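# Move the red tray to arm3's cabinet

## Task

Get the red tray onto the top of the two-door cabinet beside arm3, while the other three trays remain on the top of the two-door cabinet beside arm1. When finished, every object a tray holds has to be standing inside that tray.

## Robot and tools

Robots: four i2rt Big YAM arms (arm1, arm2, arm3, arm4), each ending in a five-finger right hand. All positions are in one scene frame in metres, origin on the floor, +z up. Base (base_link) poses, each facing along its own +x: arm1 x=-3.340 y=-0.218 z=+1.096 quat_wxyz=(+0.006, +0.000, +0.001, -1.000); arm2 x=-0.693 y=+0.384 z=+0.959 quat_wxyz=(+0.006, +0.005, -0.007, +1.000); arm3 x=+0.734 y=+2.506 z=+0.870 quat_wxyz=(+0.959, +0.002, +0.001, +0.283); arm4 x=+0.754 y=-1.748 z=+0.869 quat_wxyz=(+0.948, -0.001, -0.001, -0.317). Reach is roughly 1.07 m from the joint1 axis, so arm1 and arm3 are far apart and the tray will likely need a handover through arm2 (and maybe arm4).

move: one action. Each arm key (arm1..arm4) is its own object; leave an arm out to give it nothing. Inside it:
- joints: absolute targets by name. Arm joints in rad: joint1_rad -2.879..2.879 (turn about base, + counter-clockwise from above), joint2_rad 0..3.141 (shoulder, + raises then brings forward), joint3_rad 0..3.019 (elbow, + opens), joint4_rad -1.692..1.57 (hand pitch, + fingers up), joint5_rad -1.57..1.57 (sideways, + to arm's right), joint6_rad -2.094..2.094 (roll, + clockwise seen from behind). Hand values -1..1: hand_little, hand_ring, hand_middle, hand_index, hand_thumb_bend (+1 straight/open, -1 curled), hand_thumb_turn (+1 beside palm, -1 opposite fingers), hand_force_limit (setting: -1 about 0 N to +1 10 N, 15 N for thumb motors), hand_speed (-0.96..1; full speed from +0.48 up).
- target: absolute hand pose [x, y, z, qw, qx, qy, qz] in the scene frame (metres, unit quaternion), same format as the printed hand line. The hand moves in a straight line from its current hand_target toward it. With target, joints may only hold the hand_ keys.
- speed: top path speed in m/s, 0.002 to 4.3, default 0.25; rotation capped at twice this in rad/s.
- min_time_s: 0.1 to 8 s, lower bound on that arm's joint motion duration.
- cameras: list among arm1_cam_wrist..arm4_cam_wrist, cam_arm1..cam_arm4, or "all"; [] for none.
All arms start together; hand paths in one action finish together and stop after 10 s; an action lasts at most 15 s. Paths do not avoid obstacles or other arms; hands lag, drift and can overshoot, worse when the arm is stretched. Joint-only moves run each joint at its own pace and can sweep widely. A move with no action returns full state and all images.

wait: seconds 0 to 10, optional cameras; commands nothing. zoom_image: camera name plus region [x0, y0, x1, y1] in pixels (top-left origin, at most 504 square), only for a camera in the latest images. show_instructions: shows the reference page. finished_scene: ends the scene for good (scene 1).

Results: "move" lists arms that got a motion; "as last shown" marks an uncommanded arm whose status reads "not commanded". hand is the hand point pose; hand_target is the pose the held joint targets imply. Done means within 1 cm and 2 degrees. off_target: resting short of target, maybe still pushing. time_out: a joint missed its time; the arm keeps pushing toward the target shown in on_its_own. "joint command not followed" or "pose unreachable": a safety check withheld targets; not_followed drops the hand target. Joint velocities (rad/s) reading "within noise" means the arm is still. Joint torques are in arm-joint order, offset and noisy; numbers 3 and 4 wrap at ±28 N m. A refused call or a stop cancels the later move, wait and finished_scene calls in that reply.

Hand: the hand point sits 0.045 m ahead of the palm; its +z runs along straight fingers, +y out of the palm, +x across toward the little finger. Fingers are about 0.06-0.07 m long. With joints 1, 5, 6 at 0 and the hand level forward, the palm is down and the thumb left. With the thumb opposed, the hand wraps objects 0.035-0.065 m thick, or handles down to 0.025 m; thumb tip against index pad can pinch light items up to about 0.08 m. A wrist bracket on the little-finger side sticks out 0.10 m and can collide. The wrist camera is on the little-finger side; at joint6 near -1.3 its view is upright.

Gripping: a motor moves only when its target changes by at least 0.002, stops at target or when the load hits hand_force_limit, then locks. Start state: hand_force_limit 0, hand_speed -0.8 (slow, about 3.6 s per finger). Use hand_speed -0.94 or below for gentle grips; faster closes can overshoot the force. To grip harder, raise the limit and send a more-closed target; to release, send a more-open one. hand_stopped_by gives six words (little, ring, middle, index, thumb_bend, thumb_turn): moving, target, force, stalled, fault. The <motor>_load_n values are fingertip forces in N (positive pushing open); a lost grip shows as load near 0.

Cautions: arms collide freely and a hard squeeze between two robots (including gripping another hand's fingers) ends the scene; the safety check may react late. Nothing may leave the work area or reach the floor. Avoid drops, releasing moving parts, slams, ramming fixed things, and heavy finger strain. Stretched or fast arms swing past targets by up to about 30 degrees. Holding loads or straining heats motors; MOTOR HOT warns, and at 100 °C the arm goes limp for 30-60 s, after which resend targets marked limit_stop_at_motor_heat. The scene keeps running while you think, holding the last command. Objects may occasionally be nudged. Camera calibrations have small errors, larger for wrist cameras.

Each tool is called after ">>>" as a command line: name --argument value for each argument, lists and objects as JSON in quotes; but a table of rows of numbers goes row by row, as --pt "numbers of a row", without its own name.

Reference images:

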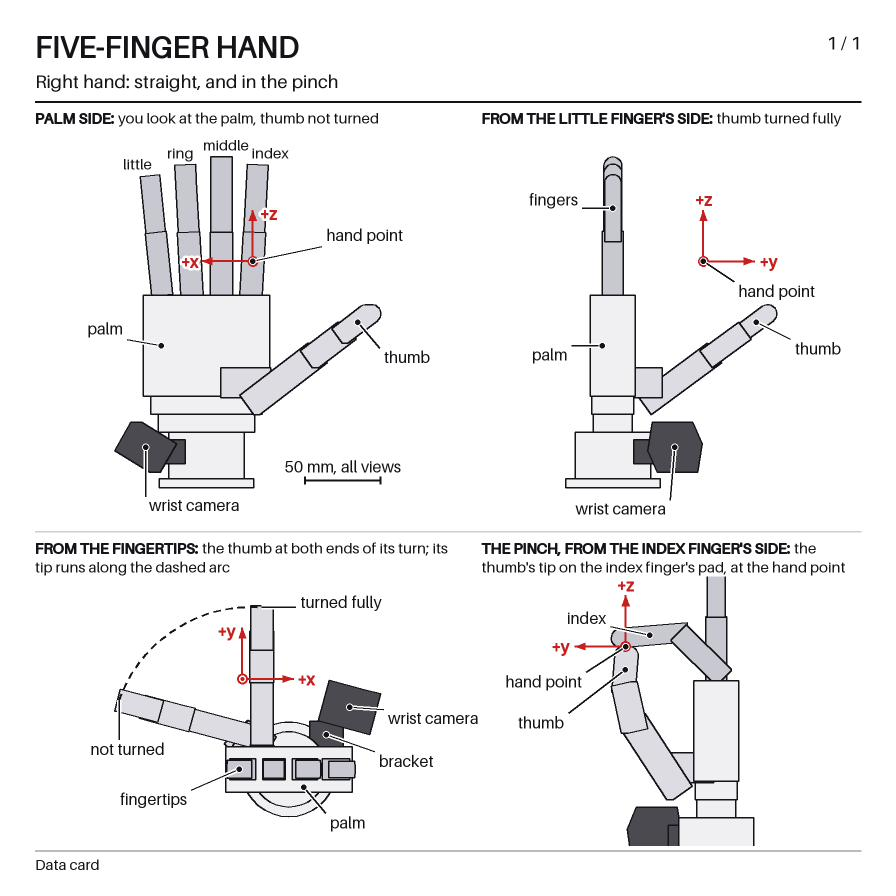

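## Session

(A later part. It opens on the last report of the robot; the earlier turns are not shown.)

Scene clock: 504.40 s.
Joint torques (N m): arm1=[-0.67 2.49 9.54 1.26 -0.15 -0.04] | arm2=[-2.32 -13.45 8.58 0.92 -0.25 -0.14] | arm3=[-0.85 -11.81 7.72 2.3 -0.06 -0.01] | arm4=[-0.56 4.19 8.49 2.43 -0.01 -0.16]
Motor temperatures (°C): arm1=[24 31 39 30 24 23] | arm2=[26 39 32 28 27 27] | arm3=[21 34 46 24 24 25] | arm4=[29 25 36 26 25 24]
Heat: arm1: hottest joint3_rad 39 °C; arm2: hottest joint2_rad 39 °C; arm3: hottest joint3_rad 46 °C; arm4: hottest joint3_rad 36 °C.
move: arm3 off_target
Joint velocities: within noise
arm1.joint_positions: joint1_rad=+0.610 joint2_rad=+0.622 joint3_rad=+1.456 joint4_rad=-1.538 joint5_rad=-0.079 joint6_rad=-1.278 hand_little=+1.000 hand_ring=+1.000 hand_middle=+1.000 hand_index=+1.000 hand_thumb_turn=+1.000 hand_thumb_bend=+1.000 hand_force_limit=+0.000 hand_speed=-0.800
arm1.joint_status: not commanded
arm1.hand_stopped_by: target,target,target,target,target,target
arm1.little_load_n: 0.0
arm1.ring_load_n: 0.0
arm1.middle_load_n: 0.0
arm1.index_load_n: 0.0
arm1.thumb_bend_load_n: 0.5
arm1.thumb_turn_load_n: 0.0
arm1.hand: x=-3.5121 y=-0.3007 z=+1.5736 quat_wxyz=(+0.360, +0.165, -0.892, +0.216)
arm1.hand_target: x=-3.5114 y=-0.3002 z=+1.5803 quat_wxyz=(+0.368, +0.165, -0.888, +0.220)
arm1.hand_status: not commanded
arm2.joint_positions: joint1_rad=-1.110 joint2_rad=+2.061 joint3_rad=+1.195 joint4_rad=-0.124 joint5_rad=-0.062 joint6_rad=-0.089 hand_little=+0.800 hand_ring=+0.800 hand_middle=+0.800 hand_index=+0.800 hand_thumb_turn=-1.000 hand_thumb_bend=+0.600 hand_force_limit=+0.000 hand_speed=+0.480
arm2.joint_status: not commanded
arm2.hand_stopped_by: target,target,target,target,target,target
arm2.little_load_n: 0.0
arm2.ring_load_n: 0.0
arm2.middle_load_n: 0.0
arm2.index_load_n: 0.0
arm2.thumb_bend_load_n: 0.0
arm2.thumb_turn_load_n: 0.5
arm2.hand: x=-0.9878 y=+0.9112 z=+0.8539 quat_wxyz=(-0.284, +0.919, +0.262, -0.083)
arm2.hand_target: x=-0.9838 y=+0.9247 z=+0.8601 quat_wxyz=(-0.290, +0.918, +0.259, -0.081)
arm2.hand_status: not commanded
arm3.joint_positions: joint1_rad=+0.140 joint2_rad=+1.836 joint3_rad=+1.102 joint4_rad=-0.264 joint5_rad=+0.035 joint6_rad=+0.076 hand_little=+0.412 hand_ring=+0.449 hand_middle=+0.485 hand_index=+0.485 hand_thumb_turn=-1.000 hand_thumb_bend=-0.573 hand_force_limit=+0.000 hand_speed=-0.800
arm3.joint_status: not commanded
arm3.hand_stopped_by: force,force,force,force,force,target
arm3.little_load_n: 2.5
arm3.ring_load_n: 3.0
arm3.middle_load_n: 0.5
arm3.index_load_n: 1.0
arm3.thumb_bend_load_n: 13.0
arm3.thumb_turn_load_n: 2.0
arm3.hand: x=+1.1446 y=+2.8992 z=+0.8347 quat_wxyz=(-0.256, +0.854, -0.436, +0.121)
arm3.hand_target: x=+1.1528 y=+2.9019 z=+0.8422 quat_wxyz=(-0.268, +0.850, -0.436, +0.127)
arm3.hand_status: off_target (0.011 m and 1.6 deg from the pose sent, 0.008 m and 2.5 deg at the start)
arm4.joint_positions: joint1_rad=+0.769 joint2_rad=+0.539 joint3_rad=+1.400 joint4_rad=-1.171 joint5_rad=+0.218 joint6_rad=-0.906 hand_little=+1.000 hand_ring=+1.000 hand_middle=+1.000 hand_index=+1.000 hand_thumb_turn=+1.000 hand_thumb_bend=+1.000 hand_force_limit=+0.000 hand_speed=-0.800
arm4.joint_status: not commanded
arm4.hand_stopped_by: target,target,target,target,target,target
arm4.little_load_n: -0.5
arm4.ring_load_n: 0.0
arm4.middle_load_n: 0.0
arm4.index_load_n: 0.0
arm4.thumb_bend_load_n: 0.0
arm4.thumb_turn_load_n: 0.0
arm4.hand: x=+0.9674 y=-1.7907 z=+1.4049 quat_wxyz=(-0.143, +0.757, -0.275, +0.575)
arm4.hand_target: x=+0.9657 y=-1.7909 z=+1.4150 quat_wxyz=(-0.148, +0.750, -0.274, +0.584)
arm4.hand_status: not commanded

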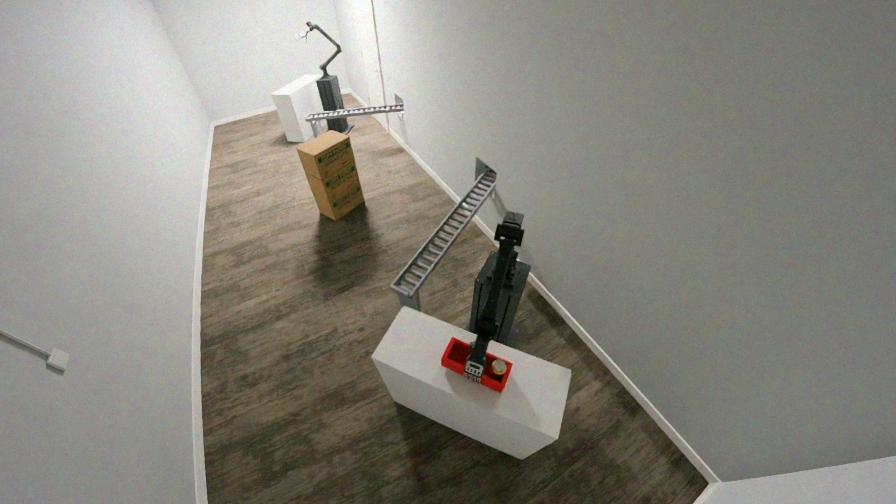

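>>> move --arm3 '{"joints": {"hand_thumb_bend": 0.5}}' --cameras '["cam_arm3", "arm3_cam_wrist"]'

>>> zoom_image --camera "cam_arm3" --region '[430, 320, 520, 400]'

Scene clock: 509.53 s.
Joint torques (N m): arm1=[-0.5 2.43 9.39 1.26 -0.17 -0.05] | arm2=[-2.26 -13.45 8.57 0.94 -0.25 -0.14] | arm3=[-0.73 -11.75 8.29 2.28 -0.06 -0.01] | arm4=[-0.5 4.25 8.49 2.45 -0.02 -0.16]
Motor temperatures (°C): arm1=[24 31 39 30 24 23] | arm2=[26 39 32 28 27 26] | arm3=[21 34 45 24 24 25] | arm4=[29 25 36 26 25 24]
Heat: arm1: hottest joint3_rad 39 °C; arm2: hottest joint2_rad 39 °C; arm3: hottest joint3_rad 45 °C; arm4: hottest joint3_rad 36 °C.
move: arm3 done
Joint velocities: within noise
arm1, arm2, arm4: as last shown
arm1.thumb_bend_load_n: 0.0
arm2.thumb_turn_load_n: 0.0
arm3.joint_positions: joint1_rad=+0.140 joint2_rad=+1.836 joint3_rad=+1.096 joint4_rad=-0.264 joint5_rad=+0.035 joint6_rad=+0.076 hand_little=+0.412 hand_ring=+0.448 hand_middle=+0.485 hand_index=+0.484 hand_thumb_turn=-1.000 hand_thumb_bend=+0.500 hand_force_limit=+0.000 hand_speed=-0.800
arm3.joint_status: all done
arm3.hand_stopped_by: force,force,force,force,target,target
arm3.little_load_n: 0.0
arm3.ring_load_n: 0.0
arm3.middle_load_n: 0.0
arm3.index_load_n: 0.0
arm3.thumb_bend_load_n: 0.0
arm3.thumb_turn_load_n: 0.0
arm3.hand: x=+1.1421 y=+2.8970 z=+0.8323 quat_wxyz=(-0.253, +0.855, -0.437, +0.120)
arm3.hand_target: x=+1.1529 y=+2.9020 z=+0.8422 quat_wxyz=(-0.268, +0.850, -0.436, +0.127)
arm3.hand_status: not commanded
arm4.little_load_n: 0.0
pictures: arm3_cam_wrist, cam_arm3
arm3_cam_wrist: T_world_to_cam=[[-0.5197, -0.67357, -0.52556, 2.98078], [-0.85434, 0.40758, 0.32245, -0.4733], [-0.00298, 0.61659, -0.78728, -1.01474]] pos_world=[1.14173, 2.82635, 0.92032]

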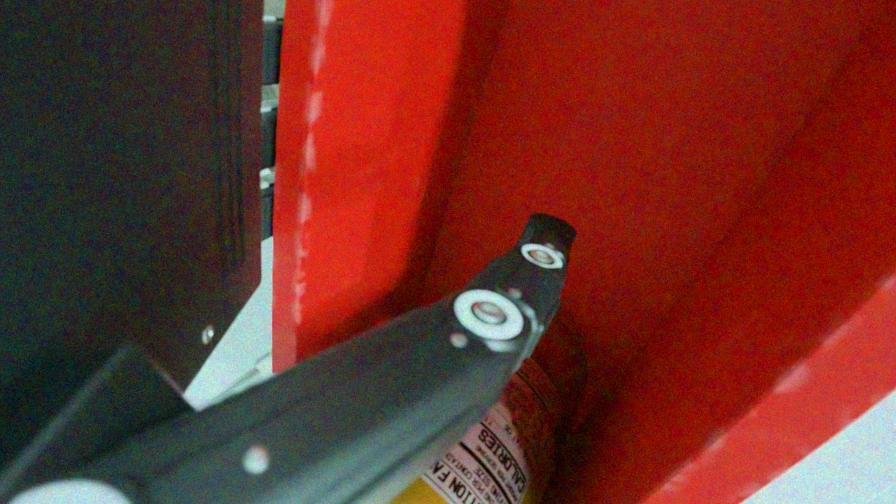

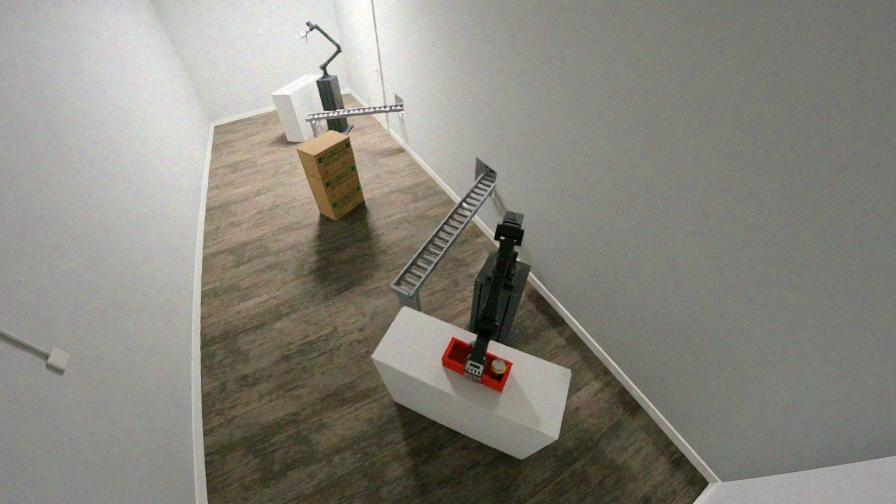

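Scaled by 5.600 from the camera's image (finer frame: 1280x720).

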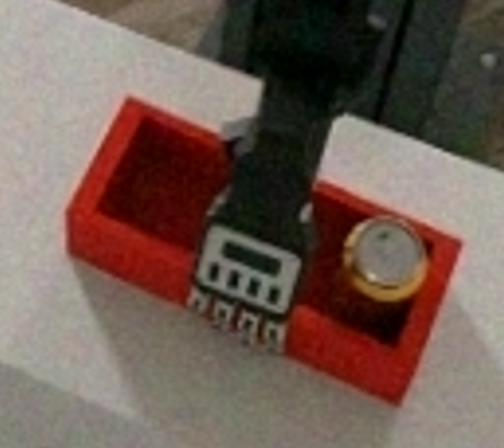

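>>> move --arm3 '{"target": [1.162, 2.911, 0.90, -0.2681, 0.8497, -0.4360, 0.1269], "speed": 0.08, "joints": {"hand_little": 0.8, "hand_ring": 0.8, "hand_middle": 0.8, "hand_index": 0.8}}'

>>> move --arm3 '{"target": [1.15, 2.90, 1.08, -0.2681, 0.8497, -0.4360, 0.1269], "speed": 0.2}' --cameras '["all"]'

>>> zoom_image --camera "cam_arm3" --region '[430, 300, 550, 400]'

>>> zoom_image --camera "cam_arm1" --region '[280, 160, 470, 340]'

Scene clock: 512.90 s.
Joint torques (N m): arm1=[-0.62 1.9 9.58 1.26 -0.14 -0.01] | arm2=[-2.32 -13.45 8.59 0.94 -0.25 -0.14] | arm3=[-0.62 -12.69 11.06 1.44 -0.01 0] | arm4=[-0.5 4.25 8.47 2.45 -0.03 -0.15]
Motor temperatures (°C): arm1=[24 31 39 30 24 23] | arm2=[26 39 32 28 27 26] | arm3=[21 34 45 24 24 25] | arm4=[29 25 36 26 25 24]
Heat: arm1: hottest joint3_rad 39 °C; arm2: hottest joint2_rad 39 °C; arm3: hottest joint3_rad 45 °C; arm4: hottest joint3_rad 36 °C.
move: arm3 off_target
Joint velocities: within noise
arm1, arm2, arm4: as last shown
arm1.little_load_n: 0.5
arm3.joint_positions: joint1_rad=+0.140 joint2_rad=+1.781 joint3_rad=+1.162 joint4_rad=-0.397 joint5_rad=+0.035 joint6_rad=+0.076 hand_little=+0.800 hand_ring=+0.800 hand_middle=+0.800 hand_index=+0.800 hand_thumb_turn=-1.000 hand_thumb_bend=+0.500 hand_force_limit=+0.000 hand_speed=-0.800
arm3.joint_status: all done
arm3.hand_stopped_by: target,target,target,target,target,target
arm3.little_load_n: 0.0
arm3.ring_load_n: 0.0
arm3.middle_load_n: 0.0
arm3.index_load_n: 0.0
arm3.thumb_bend_load_n: 0.0
arm3.thumb_turn_load_n: 0.0
arm3.hand: x=+1.1470 y=+2.9011 z=+0.8753 quat_wxyz=(-0.247, +0.857, -0.437, +0.118)
arm3.hand_target: x=+1.1614 y=+2.9106 z=+0.9003 quat_wxyz=(-0.268, +0.850, -0.436, +0.127)
arm3.hand_status: off_target (0.031 m and 2.7 deg from the pose sent, 0.072 m and 2.0 deg at the start)
pictures: none

Scene clock: 514.60 s.
Joint torques (N m): arm1=[-0.5 1.96 9.62 1.25 -0.13 -0.05] | arm2=[-2.32 -13.51 8.58 0.94 -0.25 -0.14] | arm3=[-0.62 -10.93 12.97 1.42 0 0.01] | arm4=[-0.44 4.25 8.46 2.43 -0.02 -0.16]
Motor temperatures (°C): arm1=[24 31 39 30 24 23] | arm2=[26 39 32 28 27 26] | arm3=[21 34 45 24 24 25] | arm4=[29 25 36 26 25 24]
Heat: arm1: hottest joint3_rad 39 °C; arm2: hottest joint2_rad 39 °C; arm3: hottest joint3_rad 45 °C; arm4: hottest joint3_rad 36 °C.
move: arm3 off_target
Joint velocities: within noise
arm1, arm2, arm4: as last shown
arm1.little_load_n: 0.0
arm3.joint_positions: joint1_rad=+0.140 joint2_rad=+1.576 joint3_rad=+1.408 joint4_rad=-0.844 joint5_rad=+0.035 joint6_rad=+0.076 hand_little=+0.800 hand_ring=+0.800 hand_middle=+0.800 hand_index=+0.800 hand_thumb_turn=-1.000 hand_thumb_bend=+0.500 hand_force_limit=+0.000 hand_speed=-0.800
arm3.joint_status: not commanded
arm3.hand_stopped_by: target,target,target,target,target,target
arm3.little_load_n: 0.0
arm3.ring_load_n: 0.0
arm3.middle_load_n: 0.0
arm3.index_load_n: 0.0
arm3.thumb_bend_load_n: 0.0
arm3.thumb_turn_load_n: 0.0
arm3.hand: x=+1.1407 y=+2.8945 z=+1.0554 quat_wxyz=(-0.249, +0.856, -0.437, +0.118)
arm3.hand_target: x=+1.1494 y=+2.8995 z=+1.0799 quat_wxyz=(-0.268, +0.850, -0.436, +0.127)
arm3.hand_status: off_target (0.027 m and 2.5 deg from the pose sent, 0.205 m and 2.7 deg at the start)
pictures: arm1_cam_wrist, arm2_cam_wrist, arm3_cam_wrist, arm4_cam_wrist, cam_arm1, cam_arm2, cam_arm3, cam_arm4
arm2_cam_wrist: T_world_to_cam=[[0.58787, -0.55824, -0.58547, 1.59735], [-0.46864, -0.82493, 0.31601, 0.01663], [-0.65939, 0.0886, -0.74656, 0.02176]] pos_world=[-0.91689, 0.90349, 0.9462]
arm3_cam_wrist: T_world_to_cam=[[-0.52372, -0.67658, -0.51765, 3.10068], [-0.85185, 0.4098, 0.32622, -0.55864], [-0.00858, 0.61181, -0.79096, -0.81342]] pos_world=[1.14103, 2.82444, 1.14392]

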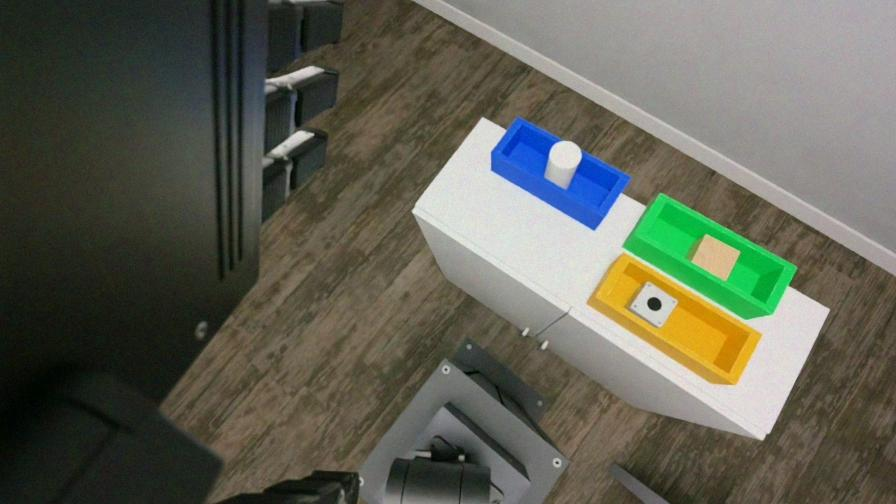

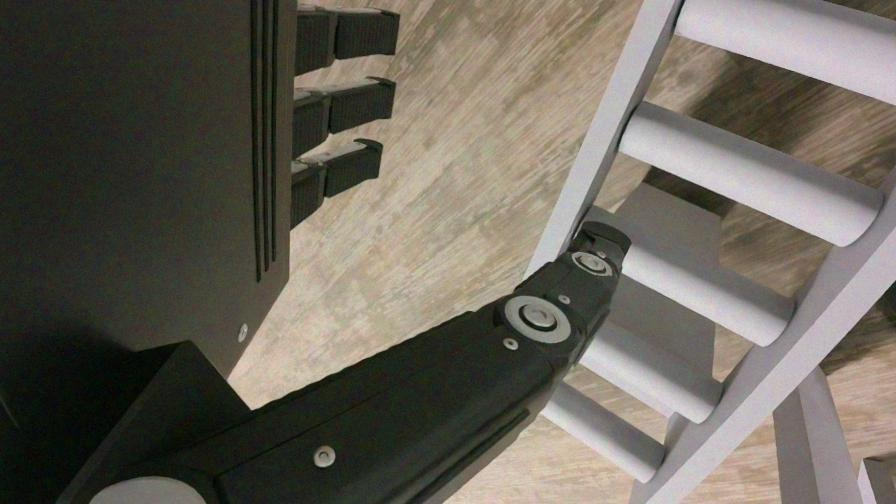

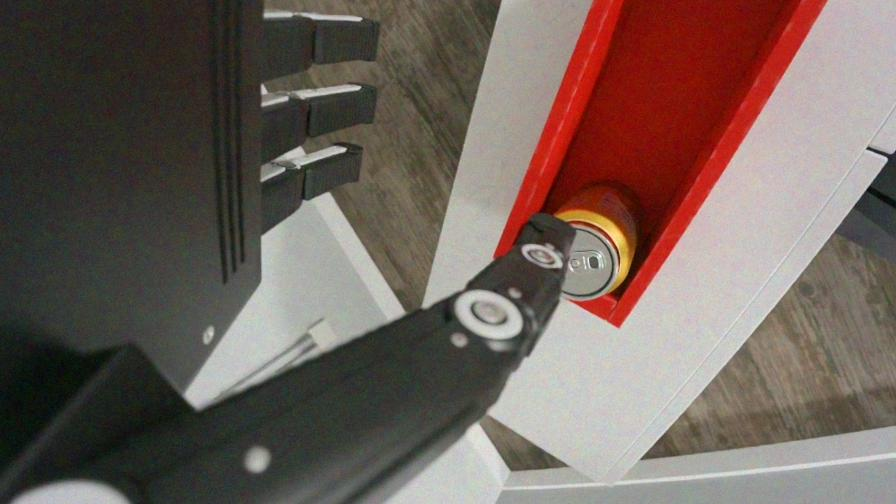

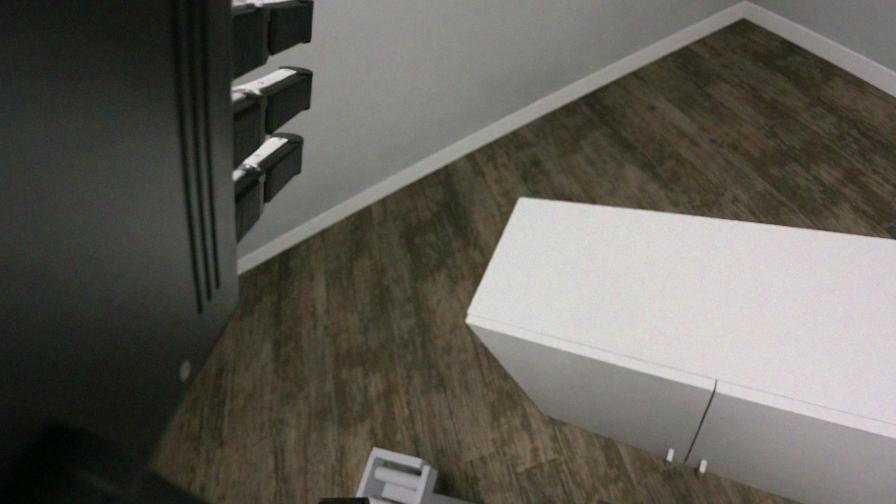

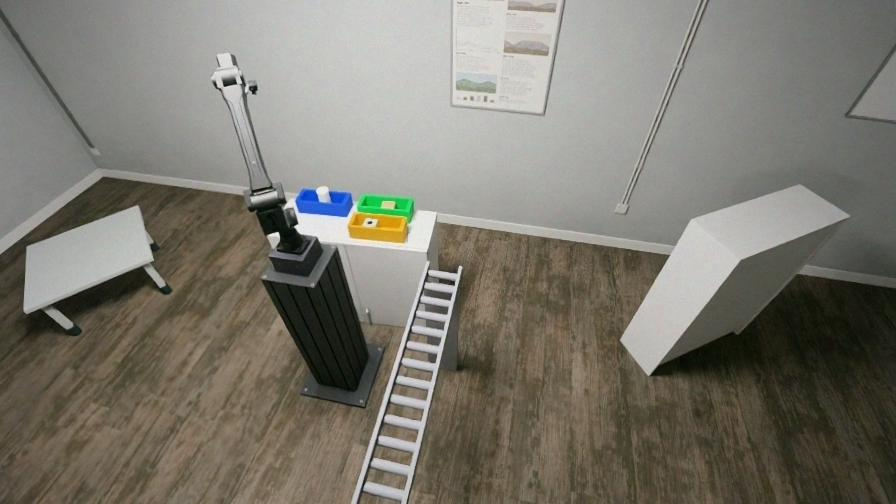

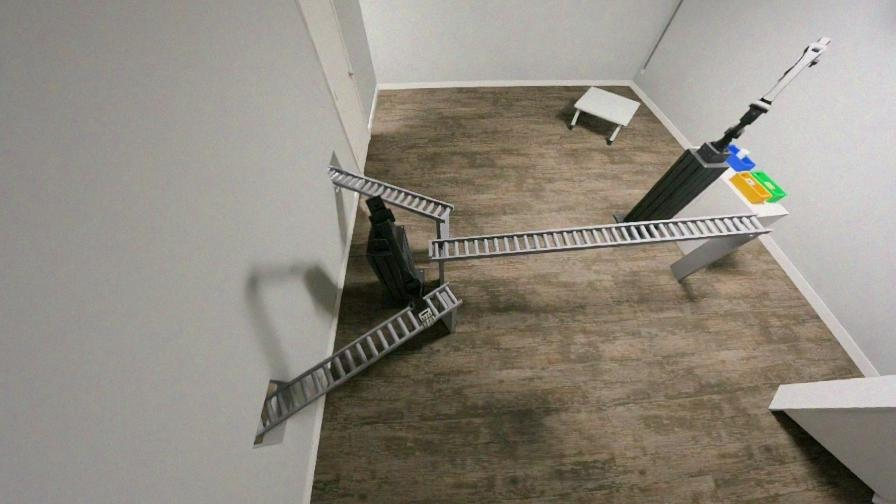

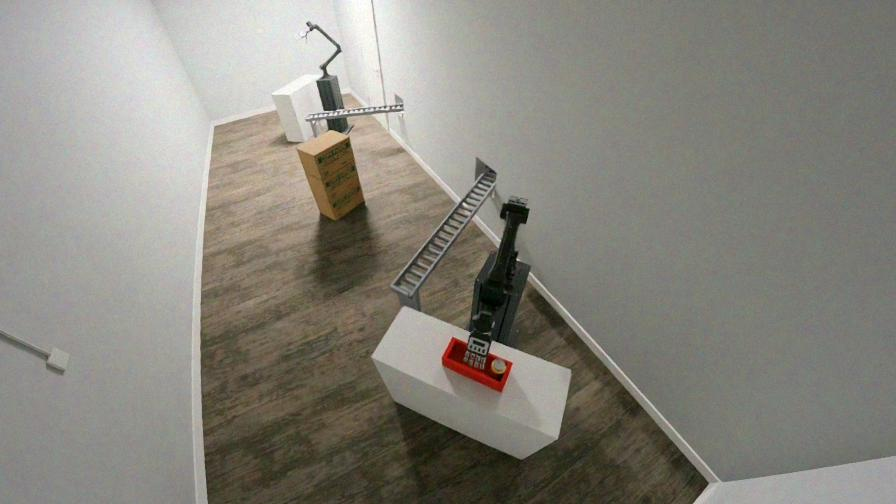

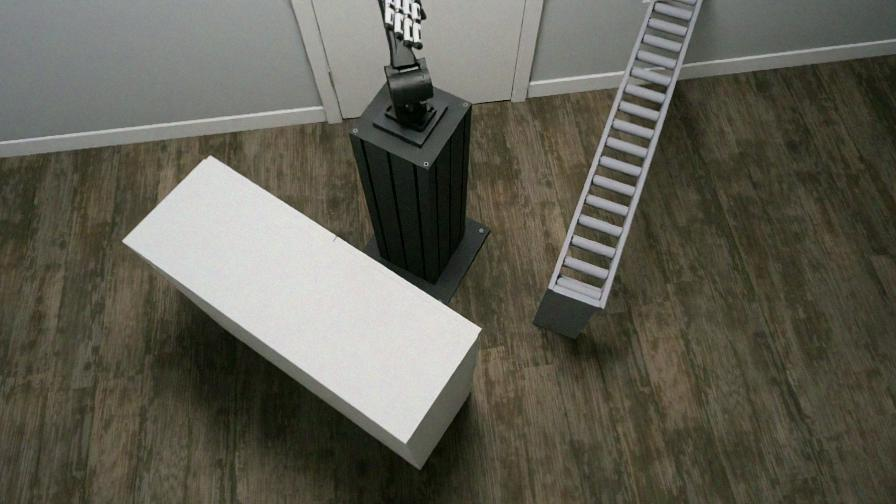

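Scaled by 4.200 from the camera's image (finer frame: 1280x720).

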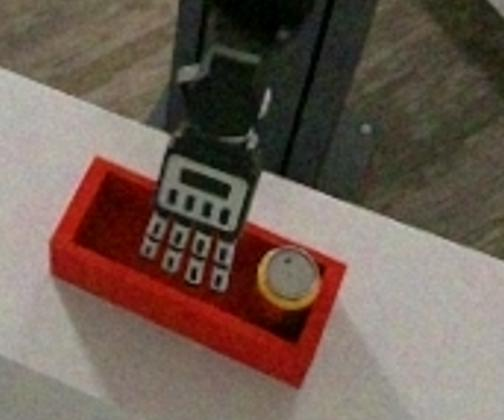

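Scaled by 2.653 from the camera's image (finer frame: 1280x720).

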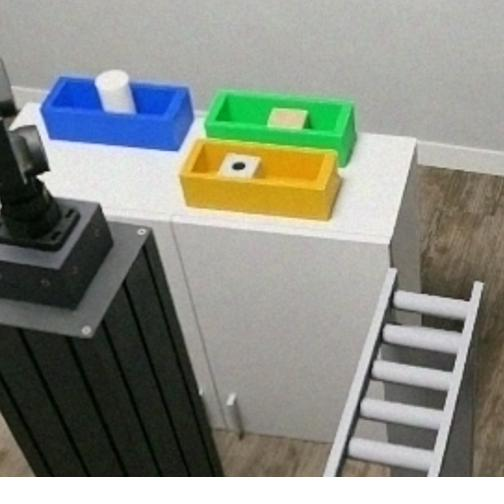

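>>> finished_scene

The scene is finished: the task was done.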